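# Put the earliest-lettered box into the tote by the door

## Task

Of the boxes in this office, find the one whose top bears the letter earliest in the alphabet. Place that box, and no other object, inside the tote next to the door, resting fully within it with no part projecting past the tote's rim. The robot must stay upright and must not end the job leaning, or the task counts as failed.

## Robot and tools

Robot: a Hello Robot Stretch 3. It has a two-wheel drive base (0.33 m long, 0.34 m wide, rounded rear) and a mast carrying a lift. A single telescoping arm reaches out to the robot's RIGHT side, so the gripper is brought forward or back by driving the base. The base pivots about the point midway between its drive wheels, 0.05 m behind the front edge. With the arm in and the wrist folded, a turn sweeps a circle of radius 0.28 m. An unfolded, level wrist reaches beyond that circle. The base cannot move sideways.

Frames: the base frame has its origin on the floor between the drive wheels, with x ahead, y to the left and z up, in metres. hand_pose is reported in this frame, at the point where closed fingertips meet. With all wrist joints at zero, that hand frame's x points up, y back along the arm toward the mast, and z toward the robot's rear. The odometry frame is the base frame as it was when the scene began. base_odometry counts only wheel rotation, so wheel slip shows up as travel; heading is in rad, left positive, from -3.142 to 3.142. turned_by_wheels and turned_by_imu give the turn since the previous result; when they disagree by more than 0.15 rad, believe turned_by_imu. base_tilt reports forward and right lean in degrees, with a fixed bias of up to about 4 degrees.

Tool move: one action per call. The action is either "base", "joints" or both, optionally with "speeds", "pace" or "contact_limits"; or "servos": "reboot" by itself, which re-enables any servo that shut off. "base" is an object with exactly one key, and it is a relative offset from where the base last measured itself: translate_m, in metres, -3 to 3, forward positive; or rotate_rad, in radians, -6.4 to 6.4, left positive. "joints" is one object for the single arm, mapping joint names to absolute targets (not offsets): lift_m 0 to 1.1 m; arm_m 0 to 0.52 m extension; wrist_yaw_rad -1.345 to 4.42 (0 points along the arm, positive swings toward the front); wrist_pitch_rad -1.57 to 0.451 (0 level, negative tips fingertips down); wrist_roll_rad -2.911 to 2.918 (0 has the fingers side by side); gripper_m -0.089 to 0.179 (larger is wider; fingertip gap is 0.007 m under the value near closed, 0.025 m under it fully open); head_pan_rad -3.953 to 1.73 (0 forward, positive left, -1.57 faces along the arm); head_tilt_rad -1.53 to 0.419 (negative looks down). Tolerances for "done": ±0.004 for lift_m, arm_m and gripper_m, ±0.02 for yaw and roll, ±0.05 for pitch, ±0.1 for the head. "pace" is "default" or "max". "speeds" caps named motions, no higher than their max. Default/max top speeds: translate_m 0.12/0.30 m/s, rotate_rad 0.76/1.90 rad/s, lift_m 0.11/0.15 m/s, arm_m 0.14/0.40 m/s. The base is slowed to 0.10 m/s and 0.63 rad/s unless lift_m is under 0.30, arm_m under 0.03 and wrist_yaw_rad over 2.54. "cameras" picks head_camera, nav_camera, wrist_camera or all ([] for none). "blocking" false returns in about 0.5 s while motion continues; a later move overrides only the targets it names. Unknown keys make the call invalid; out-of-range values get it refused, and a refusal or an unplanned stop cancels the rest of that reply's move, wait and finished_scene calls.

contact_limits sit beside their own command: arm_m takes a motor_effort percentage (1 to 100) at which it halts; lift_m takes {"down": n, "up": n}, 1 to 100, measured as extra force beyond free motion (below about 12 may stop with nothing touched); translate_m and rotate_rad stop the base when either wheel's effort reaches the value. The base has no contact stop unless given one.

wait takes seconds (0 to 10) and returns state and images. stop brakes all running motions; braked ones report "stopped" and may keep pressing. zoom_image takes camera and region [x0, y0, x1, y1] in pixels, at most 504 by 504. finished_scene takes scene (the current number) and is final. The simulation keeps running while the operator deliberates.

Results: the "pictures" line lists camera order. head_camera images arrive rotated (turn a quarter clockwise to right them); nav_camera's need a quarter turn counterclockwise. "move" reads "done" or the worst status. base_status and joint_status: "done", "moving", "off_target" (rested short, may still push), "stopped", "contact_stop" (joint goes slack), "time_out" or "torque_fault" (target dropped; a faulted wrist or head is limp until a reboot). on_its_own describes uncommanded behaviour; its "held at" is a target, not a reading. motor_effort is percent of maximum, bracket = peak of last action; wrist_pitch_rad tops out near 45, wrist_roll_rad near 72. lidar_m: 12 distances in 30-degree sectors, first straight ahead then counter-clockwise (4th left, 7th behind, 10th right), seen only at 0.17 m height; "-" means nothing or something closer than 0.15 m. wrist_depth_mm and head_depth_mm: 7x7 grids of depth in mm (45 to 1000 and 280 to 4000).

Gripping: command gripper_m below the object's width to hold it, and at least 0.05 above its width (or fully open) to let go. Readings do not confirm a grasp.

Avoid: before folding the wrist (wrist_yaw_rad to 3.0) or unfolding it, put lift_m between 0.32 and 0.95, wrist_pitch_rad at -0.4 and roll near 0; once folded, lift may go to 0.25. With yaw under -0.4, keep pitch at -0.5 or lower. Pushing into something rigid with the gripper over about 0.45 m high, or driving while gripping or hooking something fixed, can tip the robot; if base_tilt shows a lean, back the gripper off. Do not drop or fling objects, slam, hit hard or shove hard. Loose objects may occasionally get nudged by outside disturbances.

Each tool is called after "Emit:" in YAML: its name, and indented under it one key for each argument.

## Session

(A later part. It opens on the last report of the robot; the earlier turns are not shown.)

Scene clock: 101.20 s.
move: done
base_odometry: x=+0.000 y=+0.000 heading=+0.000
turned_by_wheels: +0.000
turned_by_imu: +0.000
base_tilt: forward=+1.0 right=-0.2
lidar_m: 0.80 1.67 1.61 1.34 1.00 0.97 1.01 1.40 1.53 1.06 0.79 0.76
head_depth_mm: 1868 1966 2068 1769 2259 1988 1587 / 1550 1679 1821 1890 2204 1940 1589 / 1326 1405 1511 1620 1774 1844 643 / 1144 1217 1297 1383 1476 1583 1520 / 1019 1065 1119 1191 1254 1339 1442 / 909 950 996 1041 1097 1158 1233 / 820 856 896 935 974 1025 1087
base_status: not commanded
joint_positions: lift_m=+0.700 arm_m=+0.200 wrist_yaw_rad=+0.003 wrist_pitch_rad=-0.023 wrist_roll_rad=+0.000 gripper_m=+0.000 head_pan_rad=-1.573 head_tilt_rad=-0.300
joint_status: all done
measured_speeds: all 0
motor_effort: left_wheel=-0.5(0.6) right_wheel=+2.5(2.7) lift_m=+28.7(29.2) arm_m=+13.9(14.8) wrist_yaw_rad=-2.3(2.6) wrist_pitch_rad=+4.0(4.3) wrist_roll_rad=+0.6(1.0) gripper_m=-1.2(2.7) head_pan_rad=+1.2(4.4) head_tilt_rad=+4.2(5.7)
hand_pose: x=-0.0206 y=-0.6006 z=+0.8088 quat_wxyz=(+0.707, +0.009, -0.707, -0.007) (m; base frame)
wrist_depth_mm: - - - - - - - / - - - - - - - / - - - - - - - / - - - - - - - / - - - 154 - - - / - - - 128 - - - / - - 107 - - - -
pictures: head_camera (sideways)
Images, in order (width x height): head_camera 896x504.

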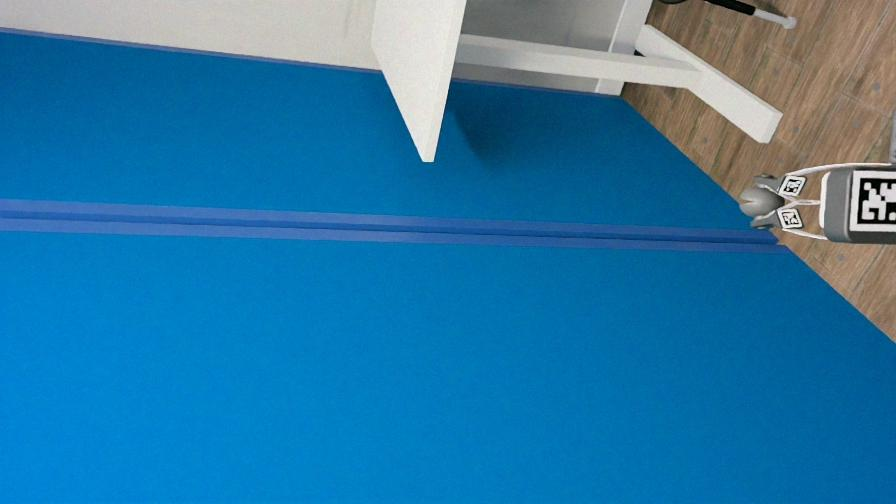

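Emit:
move:
  joints: {"arm_m": 0.0, "wrist_pitch_rad": -0.4}
  cameras: []

Emit:
move:
  joints: {"wrist_yaw_rad": 3.0}
  cameras: []

Emit:
move:
  joints: {"lift_m": 0.28}
  cameras: []

Emit:
move:
  base: {"rotate_rad": -1.885}
  joints: {"head_pan_rad": 0.0, "head_tilt_rad": -0.5}

Scene clock: 168.37 s.
move: done
base_odometry: x=+0.000 y=+0.000 heading=+0.000
turned_by_wheels: +0.000
turned_by_imu: +0.001
base_tilt: forward=+0.9 right=-0.1
lidar_m: 0.80 1.67 1.61 1.34 1.00 0.97 1.01 1.40 1.54 1.06 0.79 0.76
head_depth_mm: 1866 1973 2077 1782 2235 1946 1588 / 1536 1677 1832 1890 2191 1953 1595 / 1314 1397 1508 1622 1767 1871 1567 / 1139 1213 1285 1359 1447 1594 1553 / 1010 1062 1118 1181 1260 1338 1431 / 907 948 988 1045 1100 1160 1235 / 820 856 889 928 973 1028 1081
base_status: not commanded
joint_positions: lift_m=+0.700 arm_m=+0.002 wrist_yaw_rad=+0.003 wrist_pitch_rad=-0.415 wrist_roll_rad=+0.000 gripper_m=+0.000 head_pan_rad=-1.570 head_tilt_rad=-0.300
joint_status: all done
joint sent to its limit — arm_m, lower limit.
measured_speeds: all 0
motor_effort: left_wheel=-0.5(0.7) right_wheel=+2.4(2.7) lift_m=+28.1(28.4) arm_m=-20.0(22.5) wrist_yaw_rad=-2.1(2.5) wrist_pitch_rad=+2.5(6.3) wrist_roll_rad=+0.7(1.2) gripper_m=-1.6(2.7) head_pan_rad=+1.6(4.2) head_tilt_rad=+2.9(4.5)
hand_pose: x=-0.0208 y=-0.3715 z=+0.7133 quat_wxyz=(+0.692, +0.147, -0.691, -0.145) (m; base frame)
wrist_depth_mm: - - - - - - - / - - - - - - - / - - - - - - - / - - - - - - - / - - - 154 - - - / - - 123 128 - - - / 760 - 832 858 857 863 880
pictures: none
No camera images: "cameras" was empty.

Scene clock: 170.87 s.
move: done
base_odometry: x=+0.000 y=+0.000 heading=+0.000
turned_by_wheels: +0.000
turned_by_imu: +0.000
base_tilt: forward=+1.1 right=-0.2
lidar_m: 0.80 1.67 1.61 1.34 1.00 0.97 1.01 1.40 1.53 1.06 0.79 0.76
head_depth_mm: 1882 1964 2078 1770 2231 1974 1595 / 1549 1669 1807 1910 2193 1953 1573 / 1321 1405 1507 1625 1758 1851 1589 / 1139 1211 1287 1366 1466 1587 1571 / 1008 1066 1114 1182 1266 1342 1427 / 906 953 992 1040 1100 1159 1234 / 819 851 888 932 976 1021 1078
base_status: not commanded
joint_positions: lift_m=+0.700 arm_m=+0.002 wrist_yaw_rad=+2.997 wrist_pitch_rad=-0.415 wrist_roll_rad=+0.000 gripper_m=+0.000 head_pan_rad=-1.570 head_tilt_rad=-0.300
joint_status: all done
measured_speeds: all 0
motor_effort: left_wheel=-0.4(0.6) right_wheel=+2.2(2.6) lift_m=+27.3(28.2) arm_m=-19.6(20.5) wrist_yaw_rad=+3.9(6.9) wrist_pitch_rad=+2.6(3.0) wrist_roll_rad=+1.0(1.1) gripper_m=-0.8(2.5) head_pan_rad=+3.0(4.2) head_tilt_rad=+2.8(4.4)
hand_pose: x=+0.0112 y=+0.0757 z=+0.7133 quat_wxyz=(+0.196, +0.700, +0.095, +0.680) (m; base frame)
wrist_depth_mm: - 135 - - - - - / - 145 - - - - - / - 156 - - - - - / - 173 - - - - - / - 198 242 155 - - - / 957 - 207 129 - - - / 878 879 123 848 846 875 878
pictures: none
No camera images: "cameras" was empty.

Scene clock: 175.53 s.
move: done
base_odometry: x=+0.000 y=+0.000 heading=+0.000
turned_by_wheels: +0.000
turned_by_imu: +0.001
base_tilt: forward=+1.0 right=-0.1
lidar_m: 0.80 1.67 1.60 1.34 1.00 0.97 1.01 1.41 1.53 1.06 0.79 0.76
head_depth_mm: 1874 1977 2069 1793 2216 1963 1605 / 1561 1671 1824 1921 2197 1933 1576 / 1308 1396 1511 1605 1765 1849 1567 / 1137 1207 1277 1381 1460 1579 1561 / 1011 1064 1122 1184 1250 1335 1421 / 902 949 987 1045 1099 1159 1229 / 821 856 892 929 976 1019 1076
base_status: not commanded
joint_positions: lift_m=+0.280 arm_m=+0.002 wrist_yaw_rad=+2.997 wrist_pitch_rad=-0.416 wrist_roll_rad=+0.000 gripper_m=+0.000 head_pan_rad=-1.570 head_tilt_rad=-0.300
joint_status: all done
measured_speeds: all 0
motor_effort: left_wheel=-0.5(0.7) right_wheel=+2.2(2.7) lift_m=+21.3(25.3) arm_m=-17.9(19.7) wrist_yaw_rad=+3.7(4.0) wrist_pitch_rad=+3.0(3.0) wrist_roll_rad=+0.8(1.1) gripper_m=-0.4(3.0) head_pan_rad=+1.9(4.2) head_tilt_rad=+3.2(4.0)
hand_pose: x=+0.0112 y=+0.0756 z=+0.2931 quat_wxyz=(+0.196, +0.700, +0.096, +0.680) (m; base frame)
wrist_depth_mm: - 135 - - - - - / - 145 - - - - - / - 155 955 - - - - / 767 173 742 767 765 785 775 / 615 570 241 155 612 616 615 / 514 499 209 129 498 518 515 / 439 273 227 274 427 438 441
pictures: none
No camera images: "cameras" was empty.

Scene clock: 179.30 s.
move: done
base_odometry: x=+0.000 y=+0.000 heading=-1.884
turned_by_wheels: -1.884
turned_by_imu: -1.878
base_tilt: forward=+0.9 right=-0.1
lidar_m: 1.53 0.89 0.77 0.77 0.88 1.61 1.61 1.13 0.97 0.97 1.11 1.82
head_depth_mm: 1768 1870 1537 2239 2012 1608 1337 / 1820 1949 1869 2067 1990 1601 1333 / 1862 1986 2188 2345 1941 1596 1341 / 1923 2021 1895 2347 2006 1601 1344 / 1652 1745 1813 2054 1963 1589 1337 / 1361 1429 1526 1624 1737 1592 1329 / 1167 1215 1274 1345 1425 1470 1331
base_status: done
joint_positions: lift_m=+0.280 arm_m=+0.002 wrist_yaw_rad=+2.997 wrist_pitch_rad=-0.416 wrist_roll_rad=+0.000 gripper_m=+0.000 head_pan_rad=+0.004 head_tilt_rad=-0.500
joint_status: all done
measured_speeds: all 0
motor_effort: left_wheel=+11.8(15.3) right_wheel=-10.3(14.3) lift_m=+20.9(21.1) arm_m=-19.9(21.0) wrist_yaw_rad=+4.0(4.0) wrist_pitch_rad=+2.6(3.1) wrist_roll_rad=+0.8(1.2) gripper_m=-1.2(2.6) head_pan_rad=-2.8(5.5) head_tilt_rad=-2.3(4.6)
hand_pose: x=+0.0112 y=+0.0756 z=+0.2931 quat_wxyz=(+0.196, +0.700, +0.096, +0.680) (m; base frame)
wrist_depth_mm: - 135 - - - 680 - / - 145 - - 764 - - / - 156 184 - 800 - - / 775 172 743 767 785 764 733 / 612 570 242 156 610 615 619 / 509 493 209 128 504 520 519 / 439 274 227 271 431 443 445
pictures: head_camera (sideways), nav_camera (sideways), wrist_camera
Images, in order (width x height): head_camera 896x504, nav_camera 672x504, wrist_camera 644x364.

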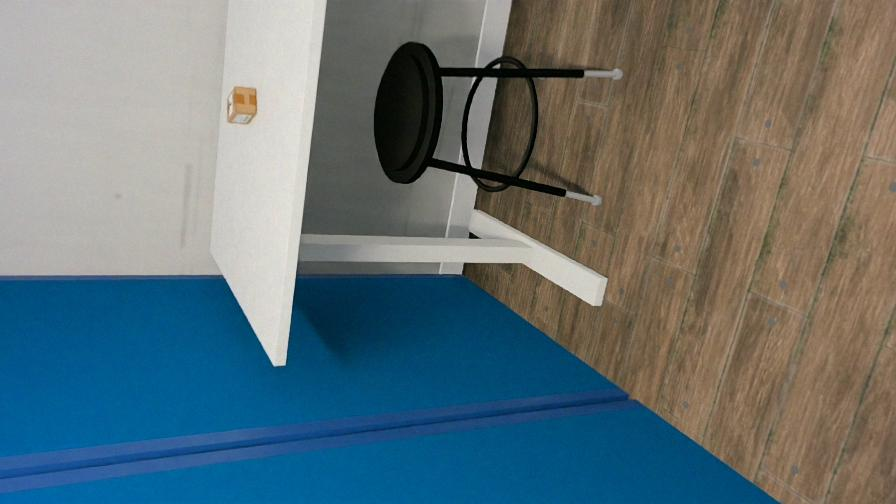

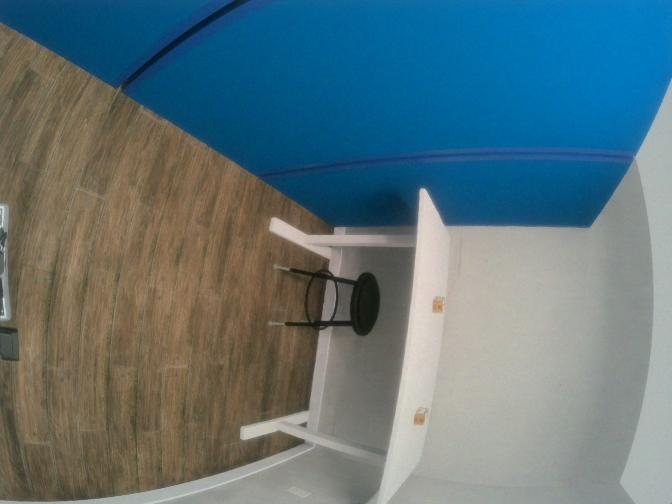

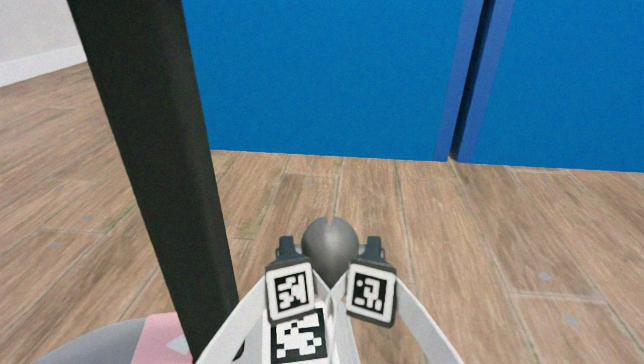

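Emit:
move:
  base: {"translate_m": 1.1}
  pace: "max"
  cameras: []

Emit:
move:
  base: {"rotate_rad": 1.175}
  joints: {"head_pan_rad": -1.57, "head_tilt_rad": -0.4}
  cameras: ["head_camera", "nav_camera"]

Scene clock: 190.07 s.
move: done
base_odometry: x=-0.339 y=-1.046 heading=-1.884
turned_by_wheels: +0.000
turned_by_imu: -0.001
base_tilt: forward=+1.0 right=-0.2
lidar_m: 0.45 0.58 0.50 0.50 0.57 0.97 2.55 1.44 1.24 1.23 1.13 0.54
head_depth_mm: 868 937 1007 813 609 489 408 / 893 959 1035 811 607 487 407 / 919 988 1057 811 610 488 416 / 946 1019 1095 808 604 487 426 / 974 1063 1126 805 605 485 1064 / 887 938 994 800 604 485 1247 / 753 790 823 833 602 484 1030
base_status: done
joint_positions: lift_m=+0.280 arm_m=+0.002 wrist_yaw_rad=+2.997 wrist_pitch_rad=-0.416 wrist_roll_rad=+0.000 gripper_m=+0.000 head_pan_rad=+0.000 head_tilt_rad=-0.501
joint_status: not commanded
measured_speeds: all 0
motor_effort: left_wheel=+10.5(20.6) right_wheel=-3.5(9.4) lift_m=+22.2(22.3) arm_m=-16.2(18.7) wrist_yaw_rad=+3.0(3.4) wrist_pitch_rad=+2.6(3.2) wrist_roll_rad=+1.1(1.2) gripper_m=-1.5(2.8) head_pan_rad=-3.0(4.5) head_tilt_rad=+0.0(3.0)
hand_pose: x=+0.0110 y=+0.0756 z=+0.2931 quat_wxyz=(+0.196, +0.700, +0.096, +0.680) (m; base frame)
wrist_depth_mm: - 135 - - 470 463 - / - 145 - - 516 496 - / - 156 166 - 546 - - / - 173 179 - 616 - - / 606 568 242 150 618 605 597 / 514 501 209 129 499 508 515 / 438 271 228 273 434 443 424
pictures: none
No camera images: "cameras" was empty.

Scene clock: 192.90 s.
move: done
base_odometry: x=-0.339 y=-1.046 heading=-0.710
turned_by_wheels: +1.174
turned_by_imu: +1.172
base_tilt: forward=+1.1 right=-0.1
lidar_m: 0.50 0.50 0.61 1.22 2.10 1.35 1.24 1.13 0.54 0.45 0.68 0.54
head_depth_mm: 936 1002 1080 1016 710 546 444 / 930 993 1069 1009 706 544 444 / 923 982 1060 1002 704 542 442 / 915 975 1048 998 687 540 442 / 906 966 1036 994 699 537 439 / 895 955 1019 987 696 539 439 / 888 945 1018 985 692 538 439
base_status: done
joint_positions: lift_m=+0.280 arm_m=+0.002 wrist_yaw_rad=+2.997 wrist_pitch_rad=-0.416 wrist_roll_rad=+0.000 gripper_m=+0.000 head_pan_rad=-1.579 head_tilt_rad=-0.400
joint_status: all done
measured_speeds: all 0
motor_effort: left_wheel=-11.0(13.9) right_wheel=+10.6(15.3) lift_m=+22.3(22.8) arm_m=-20.4(20.5) wrist_yaw_rad=+2.7(3.3) wrist_pitch_rad=+2.8(3.2) wrist_roll_rad=+0.9(1.1) gripper_m=-0.5(2.5) head_pan_rad=+2.6(4.5) head_tilt_rad=+3.0(5.4)
hand_pose: x=+0.0110 y=+0.0756 z=+0.2931 quat_wxyz=(+0.196, +0.700, +0.096, +0.680) (m; base frame)
wrist_depth_mm: - 136 - - 876 - - / - 146 - - - - - / - 156 941 - 953 - - / 781 174 745 764 766 - - / 613 567 242 154 621 596 - / 507 499 209 128 501 519 501 / 444 274 225 272 430 442 441
pictures: head_camera (sideways), nav_camera (sideways)
Images, in order (width x height): head_camera 896x504, nav_camera 672x504.

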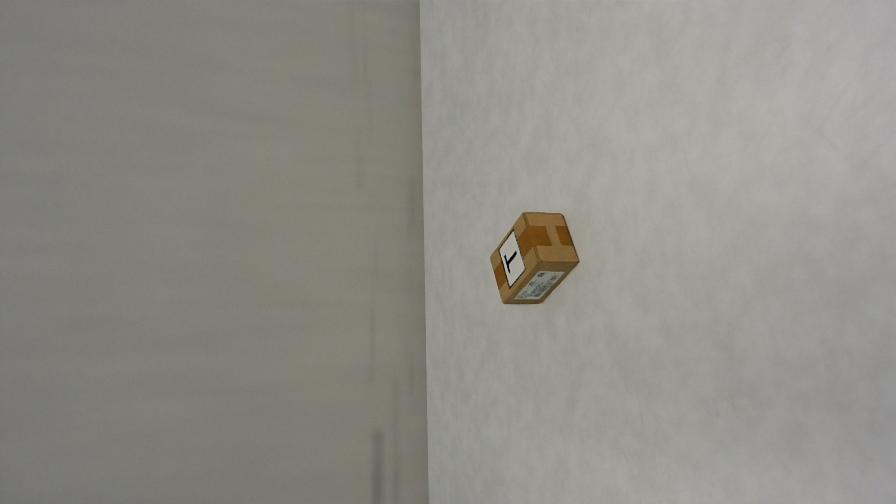

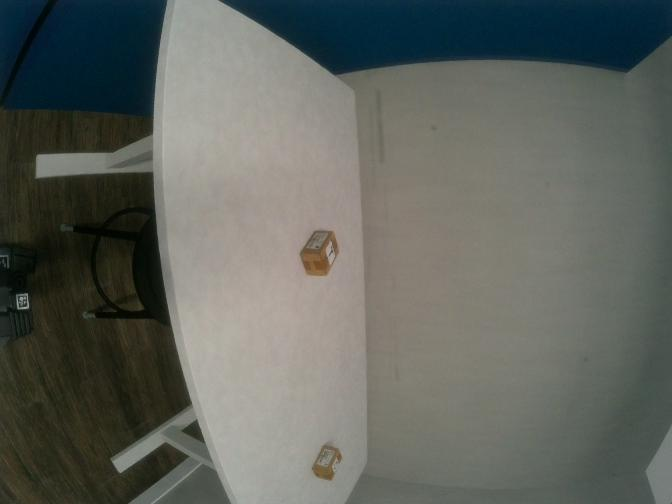

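Emit:
zoom_image:
  camera: "head_camera"
  region: [480, 200, 600, 320]

Emit:
move:
  joints: {"head_pan_rad": -2.15, "head_tilt_rad": -0.4}
  cameras: ["head_camera"]

Scaled by 4.200 from the camera's 896x504 image, which has a finer 1280x720 frame.

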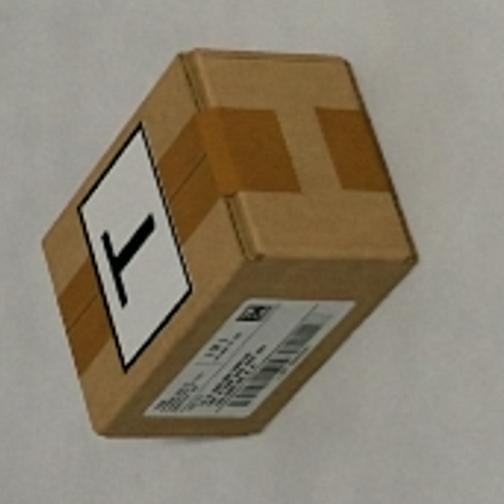

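Scene clock: 195.90 s.
move: done
base_odometry: x=-0.339 y=-1.046 heading=-0.710
turned_by_wheels: +0.000
turned_by_imu: +0.000
base_tilt: forward=+0.9 right=-0.2
lidar_m: 0.50 0.50 0.61 1.22 2.11 1.36 1.23 1.13 0.55 0.45 0.68 0.54
head_depth_mm: 1283 1327 1398 1016 709 1619 1444 / 1336 1437 1517 1008 707 604 1448 / 1281 1377 1455 937 706 545 1438 / 1179 1269 1343 1000 704 543 1329 / 1099 1169 1253 994 700 541 453 / 1033 1092 1174 988 697 541 440 / 973 1020 1081 990 694 538 440
base_status: not commanded
joint_positions: lift_m=+0.280 arm_m=+0.002 wrist_yaw_rad=+2.997 wrist_pitch_rad=-0.416 wrist_roll_rad=+0.000 gripper_m=+0.000 head_pan_rad=-2.158 head_tilt_rad=-0.400
joint_status: all done
measured_speeds: all 0
motor_effort: left_wheel=-11.1(11.2) right_wheel=+9.9(10.8) lift_m=+23.0(23.3) arm_m=-19.3(20.0) wrist_yaw_rad=+2.7(3.1) wrist_pitch_rad=+2.7(3.0) wrist_roll_rad=+1.0(1.0) gripper_m=-1.7(2.7) head_pan_rad=-2.9(4.9) head_tilt_rad=+2.4(5.6)
hand_pose: x=+0.0110 y=+0.0756 z=+0.2931 quat_wxyz=(+0.196, +0.700, +0.096, +0.680) (m; base frame)
wrist_depth_mm: - 135 - - 870 - - / - 146 - - - - - / - 155 970 - 943 - - / 771 174 733 781 778 - - / 619 568 241 154 611 597 - / 510 490 208 128 499 512 497 / 434 274 227 273 428 437 438
pictures: head_camera (sideways)
Images, in order (width x height): head_camera 896x504.

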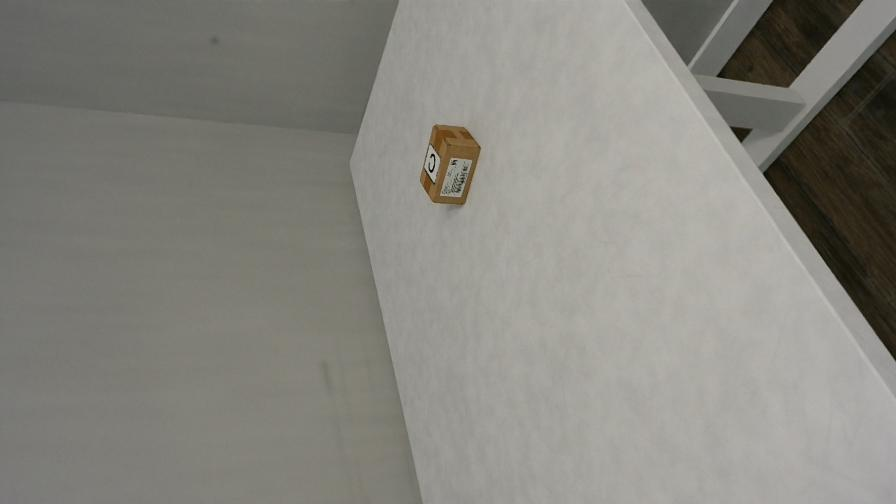

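Emit:
zoom_image:
  camera: "head_camera"
  region: [400, 110, 500, 210]

Scaled by 5.040 from the camera's 896x504 image, which has a finer 1280x720 frame.

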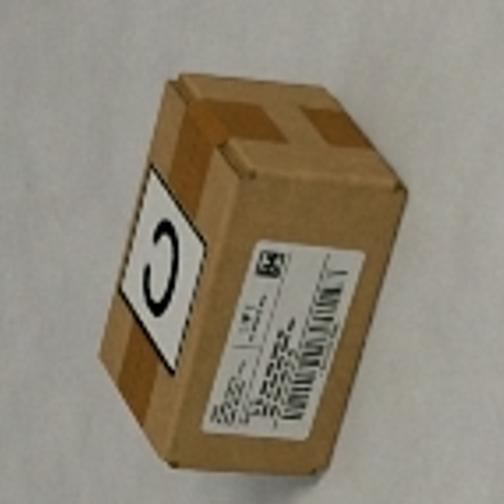

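Emit:
move:
  base: {"rotate_rad": 1.623}
  joints: {"head_pan_rad": -0.6, "head_tilt_rad": -0.4}
  cameras: []

Emit:
move:
  base: {"translate_m": 1.9}
  pace: "max"
  cameras: ["head_camera", "nav_camera"]

Scene clock: 232.63 s.
move: done
base_odometry: x=-0.339 y=-1.046 heading=+0.913
turned_by_wheels: +1.622
turned_by_imu: +1.618
base_tilt: forward=+0.9 right=-0.3
lidar_m: 1.33 2.01 1.34 1.23 1.13 0.54 0.45 0.68 0.54 0.50 0.50 0.63
head_depth_mm: 496 518 542 570 604 638 676 / 542 571 602 636 678 718 770 / 601 635 675 718 767 827 894 / 676 720 765 823 895 965 1069 / 764 829 894 972 1067 1171 1331 / 888 971 1058 1171 1306 1488 1430 / 1052 1167 1301 1480 1715 1735 1428
base_status: done
joint_positions: lift_m=+0.280 arm_m=+0.002 wrist_yaw_rad=+2.997 wrist_pitch_rad=-0.416 wrist_roll_rad=+0.000 gripper_m=+0.000 head_pan_rad=-0.595 head_tilt_rad=-0.400
joint_status: all done
measured_speeds: all 0
motor_effort: left_wheel=-10.2(15.4) right_wheel=+10.2(14.1) lift_m=+24.5(24.5) arm_m=-20.2(20.8) wrist_yaw_rad=+2.6(3.4) wrist_pitch_rad=+2.7(3.2) wrist_roll_rad=+0.8(1.1) gripper_m=-1.1(2.8) head_pan_rad=-4.2(5.0) head_tilt_rad=+2.8(6.4)
hand_pose: x=+0.0110 y=+0.0756 z=+0.2931 quat_wxyz=(+0.196, +0.700, +0.096, +0.680) (m; base frame)
wrist_depth_mm: - 135 - - - - - / - 145 - - - - - / - 155 958 - - - - / 766 174 722 780 778 769 767 / 614 571 241 155 610 621 618 / 508 498 208 128 495 513 512 / 442 272 228 272 429 440 443
pictures: none
No camera images: "cameras" was empty.

Scene clock: 240.40 s.
move: done
base_odometry: x=+0.823 y=+0.457 heading=+0.913
turned_by_wheels: +0.000
turned_by_imu: -0.002
base_tilt: forward=+0.9 right=-0.2
lidar_m: 0.81 0.82 1.01 1.47 1.48 1.87 2.00 0.43 0.31 0.40 1.33 0.88
head_depth_mm: 1086 1189 1308 1468 1641 1726 1458 / 999 1086 1183 1303 1451 1622 1447 / 923 991 1081 1180 1306 1442 1438 / 855 918 992 1068 1173 1303 1367 / 799 854 917 986 1072 1166 1281 / 754 798 852 913 979 1065 1149 / 708 751 793 847 908 976 1057
base_status: done
joint_positions: lift_m=+0.280 arm_m=+0.002 wrist_yaw_rad=+2.998 wrist_pitch_rad=-0.416 wrist_roll_rad=+0.000 gripper_m=+0.000 head_pan_rad=-0.600 head_tilt_rad=-0.400
joint_status: not commanded
measured_speeds: all 0
motor_effort: left_wheel=+0.2(14.9) right_wheel=+7.6(15.2) lift_m=+25.5(25.8) arm_m=-18.3(20.4) wrist_yaw_rad=+2.4(3.3) wrist_pitch_rad=+2.6(3.2) wrist_roll_rad=+0.8(1.1) gripper_m=-2.1(2.6) head_pan_rad=-3.3(4.9) head_tilt_rad=+2.3(3.9)
hand_pose: x=+0.0110 y=+0.0756 z=+0.2931 quat_wxyz=(+0.196, +0.700, +0.096, +0.680) (m; base frame)
wrist_depth_mm: - 135 - - - - - / - 146 - - - - - / - 155 964 - - 955 - / 766 174 732 772 775 755 740 / 620 574 240 155 620 620 612 / 514 499 208 128 497 515 521 / 441 273 226 275 427 441 442
pictures: head_camera (sideways), nav_camera (sideways)
Images, in order (width x height): head_camera 896x504, nav_camera 672x504.

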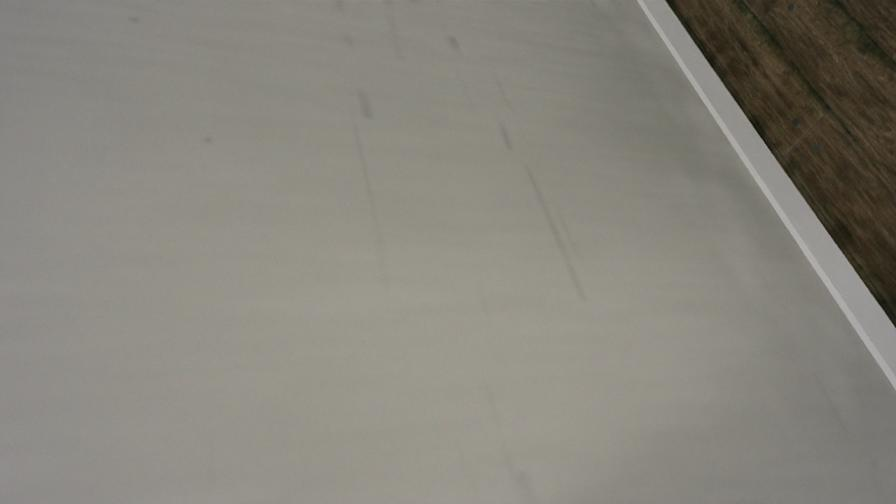

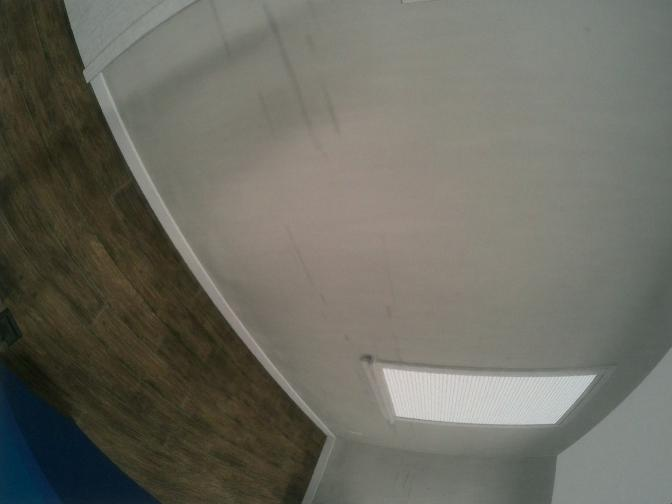

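Emit:
move:
  joints: {"head_pan_rad": -1.5, "head_tilt_rad": -0.35}
  cameras: ["head_camera", "nav_camera"]

Scene clock: 242.87 s.
move: done
base_odometry: x=+0.823 y=+0.457 heading=+0.913
turned_by_wheels: +0.000
turned_by_imu: +0.000
base_tilt: forward=+1.1 right=-0.1
lidar_m: 0.81 0.82 1.00 1.47 1.48 1.86 2.00 0.44 0.31 0.40 1.33 0.88
head_depth_mm: 474 465 459 456 452 449 445 / 2831 2974 676 664 657 647 643 / 2855 3056 3139 3405 2484 1860 1465 / 2871 3053 3209 3490 2447 1864 1517 / 2854 3000 3214 3487 2456 1861 1506 / 2845 3028 3237 3363 2427 1865 1498 / 2685 2729 2760 2770 2375 1860 1479
base_status: not commanded
joint_positions: lift_m=+0.280 arm_m=+0.002 wrist_yaw_rad=+2.998 wrist_pitch_rad=-0.416 wrist_roll_rad=+0.000 gripper_m=+0.000 head_pan_rad=-1.522 head_tilt_rad=-0.351
joint_status: all done
measured_speeds: all 0
motor_effort: left_wheel=+0.1(0.3) right_wheel=+7.7(8.1) lift_m=+26.0(26.1) arm_m=-17.1(17.8) wrist_yaw_rad=+2.6(3.2) wrist_pitch_rad=+2.7(3.1) wrist_roll_rad=+0.7(1.0) gripper_m=-1.3(2.4) head_pan_rad=+0.1(4.4) head_tilt_rad=+3.6(6.4)
hand_pose: x=+0.0110 y=+0.0756 z=+0.2931 quat_wxyz=(+0.196, +0.700, +0.096, +0.680) (m; base frame)
wrist_depth_mm: - 135 - - - - - / - 145 - - - - - / - 155 964 - - 978 - / 772 174 731 771 764 769 736 / 615 576 239 154 610 618 622 / 513 501 208 128 497 518 521 / 437 272 227 275 431 440 441
pictures: head_camera (sideways), nav_camera (sideways)
Images, in order (width x height): head_camera 896x504, nav_camera 672x504.

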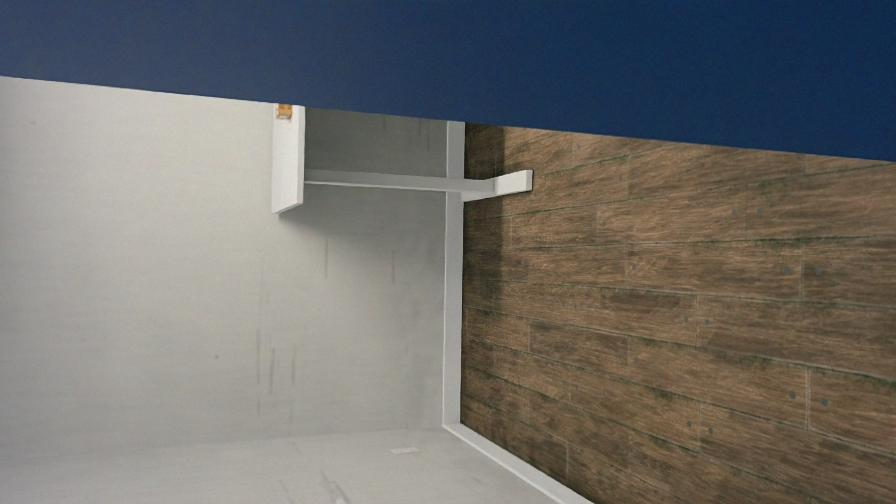

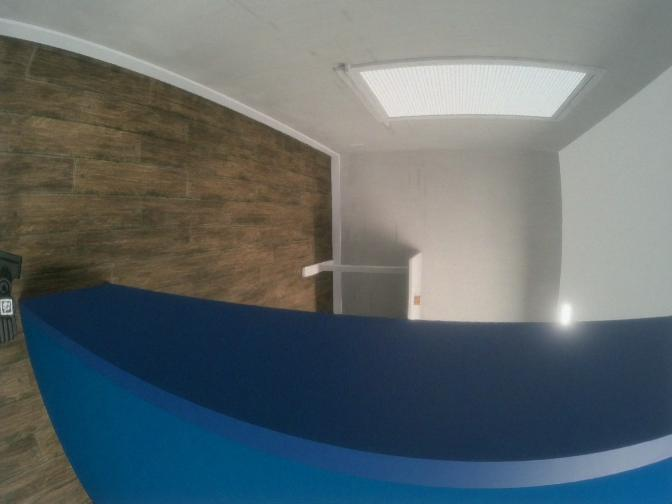

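Emit:
move:
  base: {"translate_m": 0.35}
  pace: "max"
  joints: {"head_pan_rad": -1.75, "head_tilt_rad": -0.25}
  cameras: ["head_camera", "nav_camera"]

Scene clock: 248.80 s.
move: done
base_odometry: x=+1.037 y=+0.734 heading=+0.913
turned_by_wheels: +0.000
turned_by_imu: +0.000
base_tilt: forward=+1.0 right=-0.2
lidar_m: 0.47 0.47 0.57 1.19 1.53 1.92 1.68 0.54 0.63 2.87 0.76 0.51
head_depth_mm: 3148 3342 3463 3655 3092 2162 1616 / 3124 3221 3388 3654 3087 2147 1678 / 3060 3225 3341 3488 3022 2162 1658 / 2981 3075 3202 3385 3041 2166 1662 / 2916 3059 3210 3374 2985 2137 1646 / 2819 2953 3100 3236 2983 2117 1651 / 2820 2843 2985 3148 2964 2109 1656
base_status: done
joint_positions: lift_m=+0.280 arm_m=+0.002 wrist_yaw_rad=+2.998 wrist_pitch_rad=-0.416 wrist_roll_rad=+0.000 gripper_m=+0.000 head_pan_rad=-1.750 head_tilt_rad=-0.248
joint_status: all done
measured_speeds: all 0
motor_effort: left_wheel=+0.9(15.0) right_wheel=+6.0(14.2) lift_m=+26.8(27.1) arm_m=-16.3(17.0) wrist_yaw_rad=+2.2(3.1) wrist_pitch_rad=+2.6(3.1) wrist_roll_rad=+0.9(1.1) gripper_m=-2.0(2.6) head_pan_rad=-2.6(4.9) head_tilt_rad=+2.7(6.2)
hand_pose: x=+0.0110 y=+0.0756 z=+0.2931 quat_wxyz=(+0.196, +0.700, +0.096, +0.680) (m; base frame)
wrist_depth_mm: - 135 - - - - - / - 146 - - - - - / - 156 954 - 962 - - / 762 173 736 763 774 551 - / 610 575 240 155 613 597 498 / 519 496 209 129 499 514 459 / 439 272 227 275 429 442 433
pictures: head_camera (sideways), nav_camera (sideways)
Images, in order (width x height): head_camera 896x504, nav_camera 672x504.

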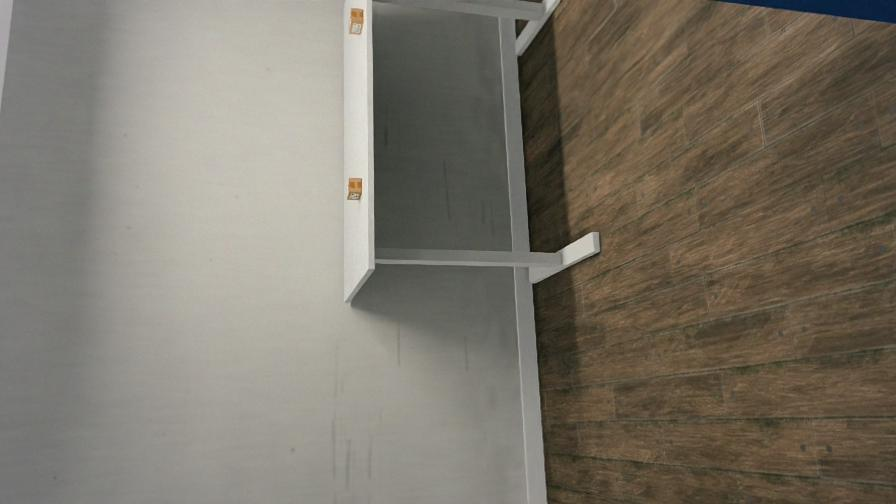

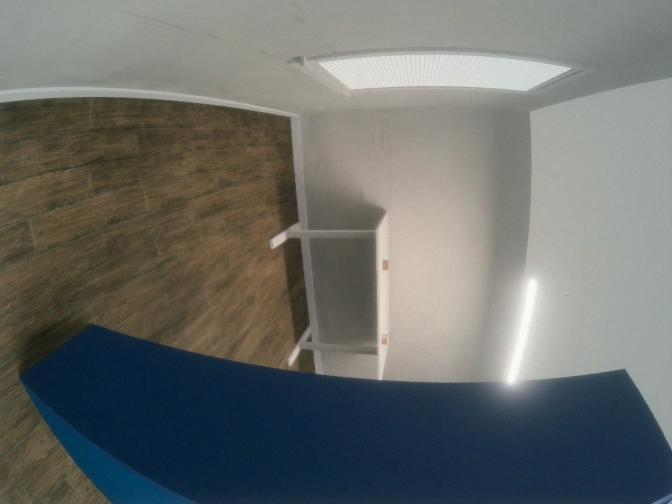

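Emit:
zoom_image:
  camera: "head_camera"
  region: [330, 165, 380, 215]

Emit:
zoom_image:
  camera: "head_camera"
  region: [330, 0, 380, 50]

Scaled by 10.080 from the camera's 896x504 image, which has a finer 1280x720 frame.

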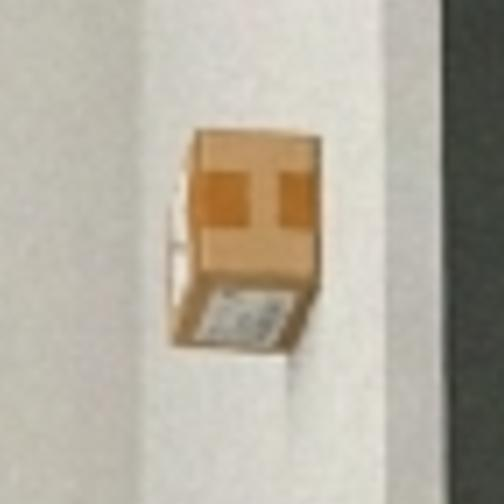

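Scaled by 10.080 from the camera's 896x504 image, which has a finer 1280x720 frame.

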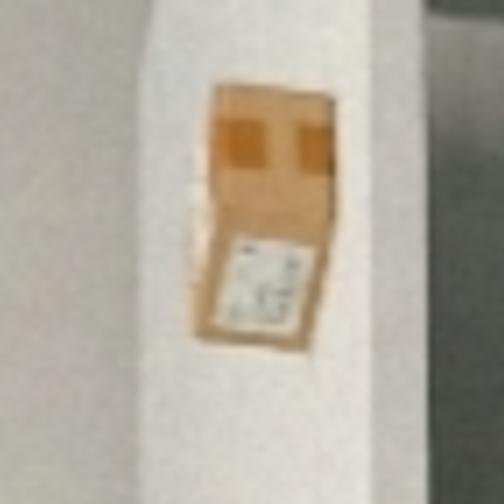

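Emit:
move:
  base: {"rotate_rad": -1.611}
  joints: {"head_pan_rad": 0.0, "head_tilt_rad": -0.4}
  cameras: ["nav_camera"]

Emit:
move:
  base: {"translate_m": 2.15}
  pace: "max"
  cameras: ["head_camera", "nav_camera"]

Scene clock: 295.87 s.
move: done
base_odometry: x=+1.037 y=+0.734 heading=-0.698
turned_by_wheels: -1.610
turned_by_imu: -1.604
base_tilt: forward=+1.0 right=+0.0
lidar_m: 2.88 0.79 0.51 0.47 0.47 0.55 1.13 1.52 1.88 2.67 0.54 0.61
head_depth_mm: 2917 3012 3332 3333 2298 1777 1448 / 2868 3027 3328 3319 2301 1775 1438 / 2854 3036 3249 3091 2305 1775 1442 / 2784 3035 3186 3305 2268 1751 1422 / 2788 2987 3155 3289 2274 1749 1437 / 2762 2905 3126 3079 2265 1751 1441 / 2152 2144 2029 2086 2021 1731 1442
base_status: done
joint_positions: lift_m=+0.280 arm_m=+0.002 wrist_yaw_rad=+2.998 wrist_pitch_rad=-0.416 wrist_roll_rad=+0.000 gripper_m=+0.000 head_pan_rad=+0.005 head_tilt_rad=-0.400
joint_status: all done
measured_speeds: all 0
motor_effort: left_wheel=+11.9(16.2) right_wheel=-9.8(14.4) lift_m=+27.8(28.2) arm_m=-20.3(20.7) wrist_yaw_rad=+2.7(3.2) wrist_pitch_rad=+2.8(3.2) wrist_roll_rad=+0.8(1.0) gripper_m=-1.8(2.6) head_pan_rad=-2.9(6.2) head_tilt_rad=-2.1(5.1)
hand_pose: x=+0.0110 y=+0.0756 z=+0.2931 quat_wxyz=(+0.196, +0.700, +0.096, +0.680) (m; base frame)
wrist_depth_mm: - 135 - - - - - / - 146 - - - - - / - 155 165 - - - - / - 171 180 - - 724 745 / 496 188 200 149 608 613 612 / 494 497 209 128 497 520 514 / 434 273 227 273 428 437 440
pictures: nav_camera (sideways)
Images, in order (width x height): nav_camera 672x504.

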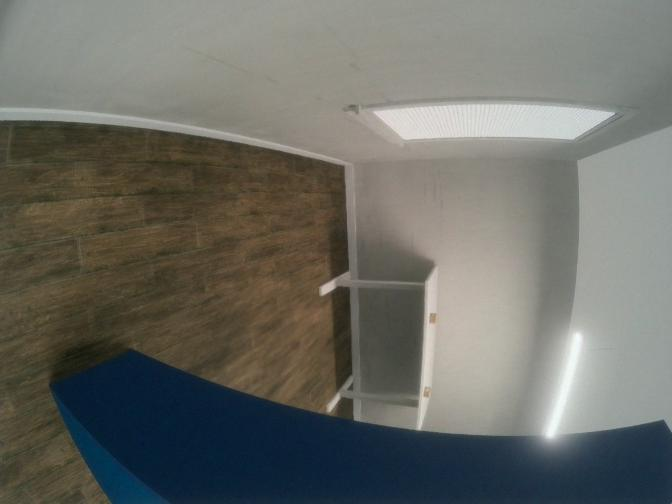

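Scene clock: 304.50 s.
move: done
base_odometry: x=+2.684 y=-0.647 heading=-0.698
turned_by_wheels: +0.000
turned_by_imu: -0.002
base_tilt: forward=+0.9 right=-0.2
lidar_m: 1.14 1.15 0.87 0.79 0.80 0.98 1.65 1.44 1.78 2.52 1.72 0.77
head_depth_mm: 985 1054 1125 894 626 883 965 / 976 1050 1119 896 1326 1461 1405 / 965 1038 1117 1206 1318 1443 1435 / 963 1025 1104 1198 1297 1420 1447 / 952 1014 1098 1176 1285 1407 1432 / 946 1014 1079 1171 1266 1383 1434 / 937 1001 1074 1155 1258 1371 1436
base_status: done
joint_positions: lift_m=+0.280 arm_m=+0.002 wrist_yaw_rad=+2.998 wrist_pitch_rad=-0.416 wrist_roll_rad=+0.000 gripper_m=+0.000 head_pan_rad=+0.000 head_tilt_rad=-0.401
joint_status: not commanded
measured_speeds: all 0
motor_effort: left_wheel=+1.2(20.2) right_wheel=+3.5(9.6) lift_m=+29.3(29.6) arm_m=-17.9(20.5) wrist_yaw_rad=+2.7(3.2) wrist_pitch_rad=+2.8(3.3) wrist_roll_rad=+0.9(1.2) gripper_m=-0.9(2.5) head_pan_rad=-2.7(4.4) head_tilt_rad=+0.6(3.1)
hand_pose: x=+0.0110 y=+0.0756 z=+0.2931 quat_wxyz=(+0.196, +0.700, +0.096, +0.680) (m; base frame)
wrist_depth_mm: - 135 - - - - - / - 145 - - - - - / - 155 165 - 928 - - / 729 173 736 769 770 767 756 / 610 574 239 155 628 609 623 / 518 497 208 128 497 513 510 / 442 273 226 274 429 444 436
pictures: head_camera (sideways), nav_camera (sideways)
Images, in order (width x height): head_camera 896x504, nav_camera 672x504.

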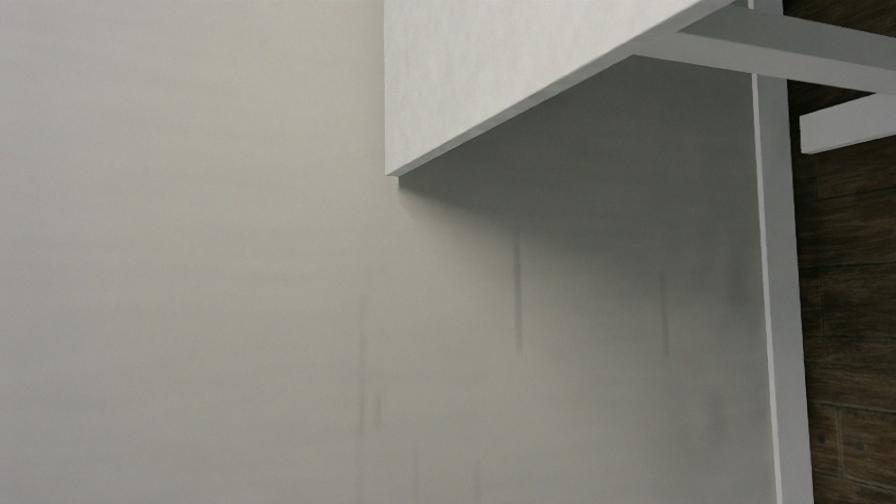

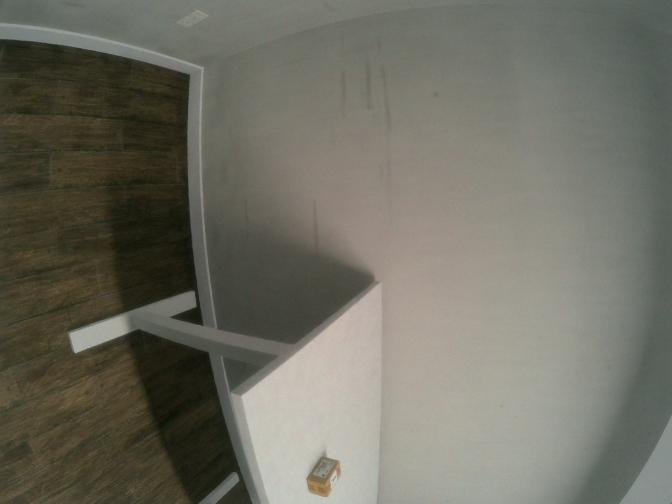

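Emit:
move:
  base: {"rotate_rad": 1.571}
  joints: {"head_pan_rad": -1.57, "head_tilt_rad": -0.4}
  cameras: []

Emit:
move:
  base: {"translate_m": -0.65}
  pace: "max"
  cameras: ["head_camera", "nav_camera"]

Scene clock: 310.70 s.
move: done
base_odometry: x=+2.684 y=-0.647 heading=+0.873
turned_by_wheels: +1.570
turned_by_imu: +1.566
base_tilt: forward=+1.0 right=-0.2
lidar_m: 0.79 0.79 0.97 1.90 1.44 1.77 2.52 1.73 0.77 0.84 1.15 0.87
head_depth_mm: 996 1072 1149 901 627 886 1017 / 988 1054 1143 896 1352 1477 1360 / 977 1042 1119 1219 1332 1462 1436 / 968 1040 1115 1196 1309 1429 1439 / 960 1031 1103 1187 1297 1416 1446 / 952 1011 1085 1172 1274 1391 1429 / 941 1010 1081 1160 1260 1372 1428
base_status: done
joint_positions: lift_m=+0.280 arm_m=+0.002 wrist_yaw_rad=+2.998 wrist_pitch_rad=-0.416 wrist_roll_rad=+0.000 gripper_m=+0.000 head_pan_rad=-1.576 head_tilt_rad=-0.401
joint_status: all done
measured_speeds: all 0
motor_effort: left_wheel=-9.8(14.4) right_wheel=+10.5(14.2) lift_m=+30.4(30.7) arm_m=-20.2(20.7) wrist_yaw_rad=+2.5(3.1) wrist_pitch_rad=+2.8(3.1) wrist_roll_rad=+0.8(1.1) gripper_m=-1.8(2.6) head_pan_rad=+2.8(5.2) head_tilt_rad=+2.0(4.5)
hand_pose: x=+0.0110 y=+0.0756 z=+0.2931 quat_wxyz=(+0.196, +0.700, +0.096, +0.680) (m; base frame)
wrist_depth_mm: - 135 - - - - - / - 146 - - - - - / - 156 971 - - 963 - / 770 173 720 760 765 764 744 / 614 566 240 155 624 620 612 / 520 497 208 128 503 514 516 / 437 272 226 271 432 440 439
pictures: none
No camera images: "cameras" was empty.

Scene clock: 314.20 s.
move: done
base_odometry: x=+2.266 y=-1.145 heading=+0.872
turned_by_wheels: +0.000
turned_by_imu: +0.001
base_tilt: forward=+0.8 right=-0.2
lidar_m: 1.42 1.44 1.76 1.39 1.79 1.89 1.89 1.89 1.23 1.25 0.83 1.54
head_depth_mm: 1095 1173 1247 903 629 1625 1445 / 1080 1161 1230 895 627 1618 1441 / 1073 1156 1230 893 624 1596 1440 / 1061 1144 1218 888 623 1586 1435 / 1053 1128 1196 884 620 1547 1438 / 1046 1115 1186 878 616 1526 1433 / 1035 1109 1173 872 615 527 1110
base_status: done
joint_positions: lift_m=+0.280 arm_m=+0.002 wrist_yaw_rad=+2.998 wrist_pitch_rad=-0.416 wrist_roll_rad=+0.000 gripper_m=+0.000 head_pan_rad=-1.570 head_tilt_rad=-0.400
joint_status: not commanded
measured_speeds: all 0
motor_effort: left_wheel=-6.0(15.8) right_wheel=+4.1(12.0) lift_m=+22.0(30.4) arm_m=-19.8(20.8) wrist_yaw_rad=+2.6(3.1) wrist_pitch_rad=+3.1(3.3) wrist_roll_rad=+0.8(1.1) gripper_m=-1.4(2.5) head_pan_rad=+2.9(4.4) head_tilt_rad=+3.2(4.9)
hand_pose: x=+0.0110 y=+0.0756 z=+0.2931 quat_wxyz=(+0.196, +0.700, +0.096, +0.680) (m; base frame)
wrist_depth_mm: - 135 - - - - - / - 146 - - - - - / - 156 972 - - - - / 771 174 736 768 757 784 768 / 619 569 240 155 619 610 618 / 514 498 209 129 500 515 524 / 442 270 228 274 429 439 435
pictures: head_camera (sideways), nav_camera (sideways)
Images, in order (width x height): head_camera 896x504, nav_camera 672x504.

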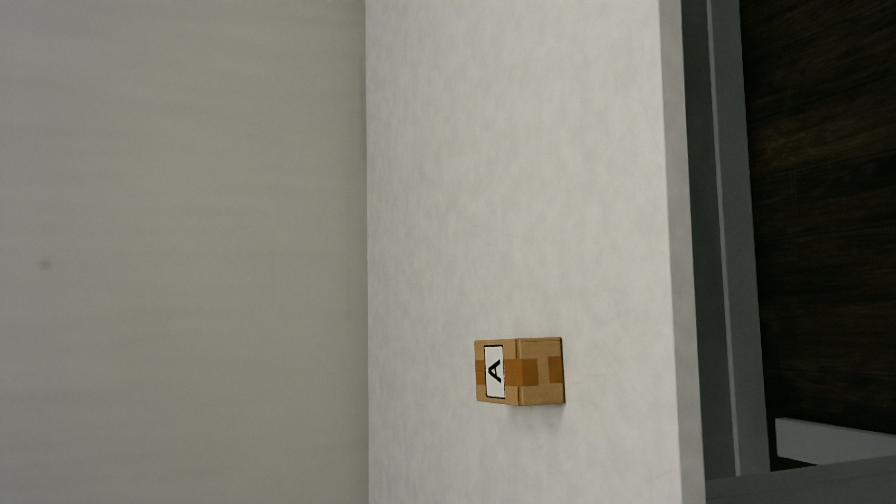

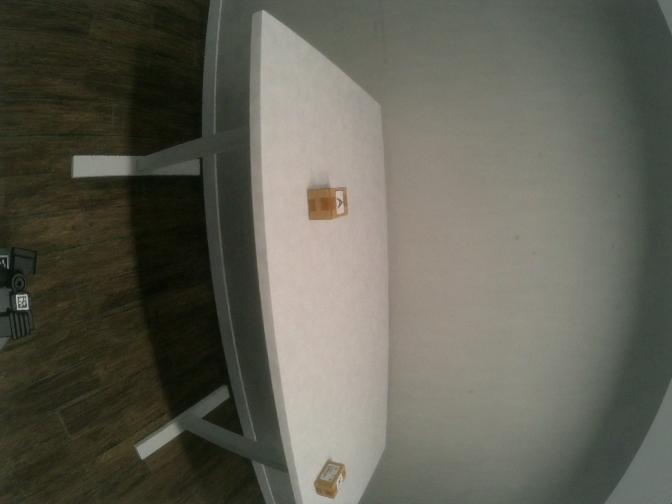

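Emit:
zoom_image:
  camera: "head_camera"
  region: [460, 320, 580, 420]

Emit:
move:
  joints: {"head_pan_rad": -2.15, "head_tilt_rad": -0.4}
  cameras: ["head_camera"]

Scaled by 4.200 from the camera's 896x504 image, which has a finer 1280x720 frame.

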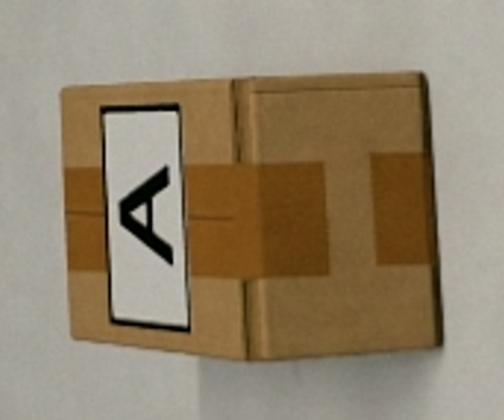

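Scene clock: 319.10 s.
move: done
base_odometry: x=+2.266 y=-1.145 heading=+0.872
turned_by_wheels: +0.000
turned_by_imu: +0.001
base_tilt: forward=+1.0 right=-0.2
lidar_m: 1.42 1.44 1.75 1.39 1.79 1.89 1.89 1.89 1.23 1.25 0.83 1.53
head_depth_mm: 1771 1945 2090 960 2294 1773 1420 / 1629 1772 1854 828 2104 1711 1451 / 1487 1602 1631 848 1452 1630 1435 / 1378 1484 1514 890 713 1762 1438 / 1282 1377 1418 882 650 1748 1442 / 1202 1272 1327 878 619 1662 1441 / 1133 1194 1252 875 618 1539 1447
base_status: not commanded
joint_positions: lift_m=+0.280 arm_m=+0.002 wrist_yaw_rad=+2.998 wrist_pitch_rad=-0.416 wrist_roll_rad=+0.000 gripper_m=+0.000 head_pan_rad=-2.157 head_tilt_rad=-0.400
joint_status: all done
measured_speeds: all 0
motor_effort: left_wheel=-5.9(6.1) right_wheel=+4.3(4.3) lift_m=+20.7(21.1) arm_m=-18.9(19.4) wrist_yaw_rad=+2.5(3.1) wrist_pitch_rad=+2.5(3.1) wrist_roll_rad=+0.7(1.0) gripper_m=-1.7(2.6) head_pan_rad=-2.2(5.6) head_tilt_rad=+2.8(4.6)
hand_pose: x=+0.0110 y=+0.0756 z=+0.2931 quat_wxyz=(+0.196, +0.700, +0.096, +0.680) (m; base frame)
wrist_depth_mm: - 135 - - - - - / - 145 - - - - - / - 156 961 - - - - / 781 174 715 759 769 778 771 / 617 568 239 155 614 622 621 / 513 495 209 128 494 521 510 / 436 274 227 272 429 441 442
pictures: head_camera (sideways)
Images, in order (width x height): head_camera 896x504.

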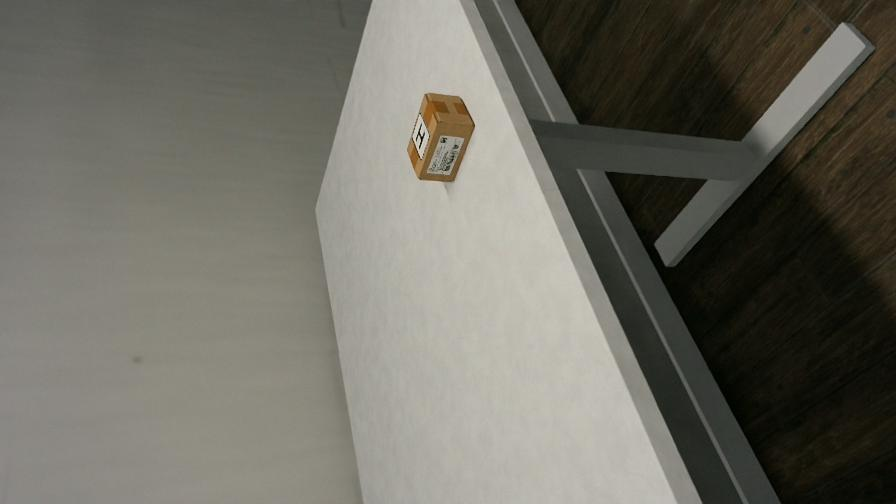

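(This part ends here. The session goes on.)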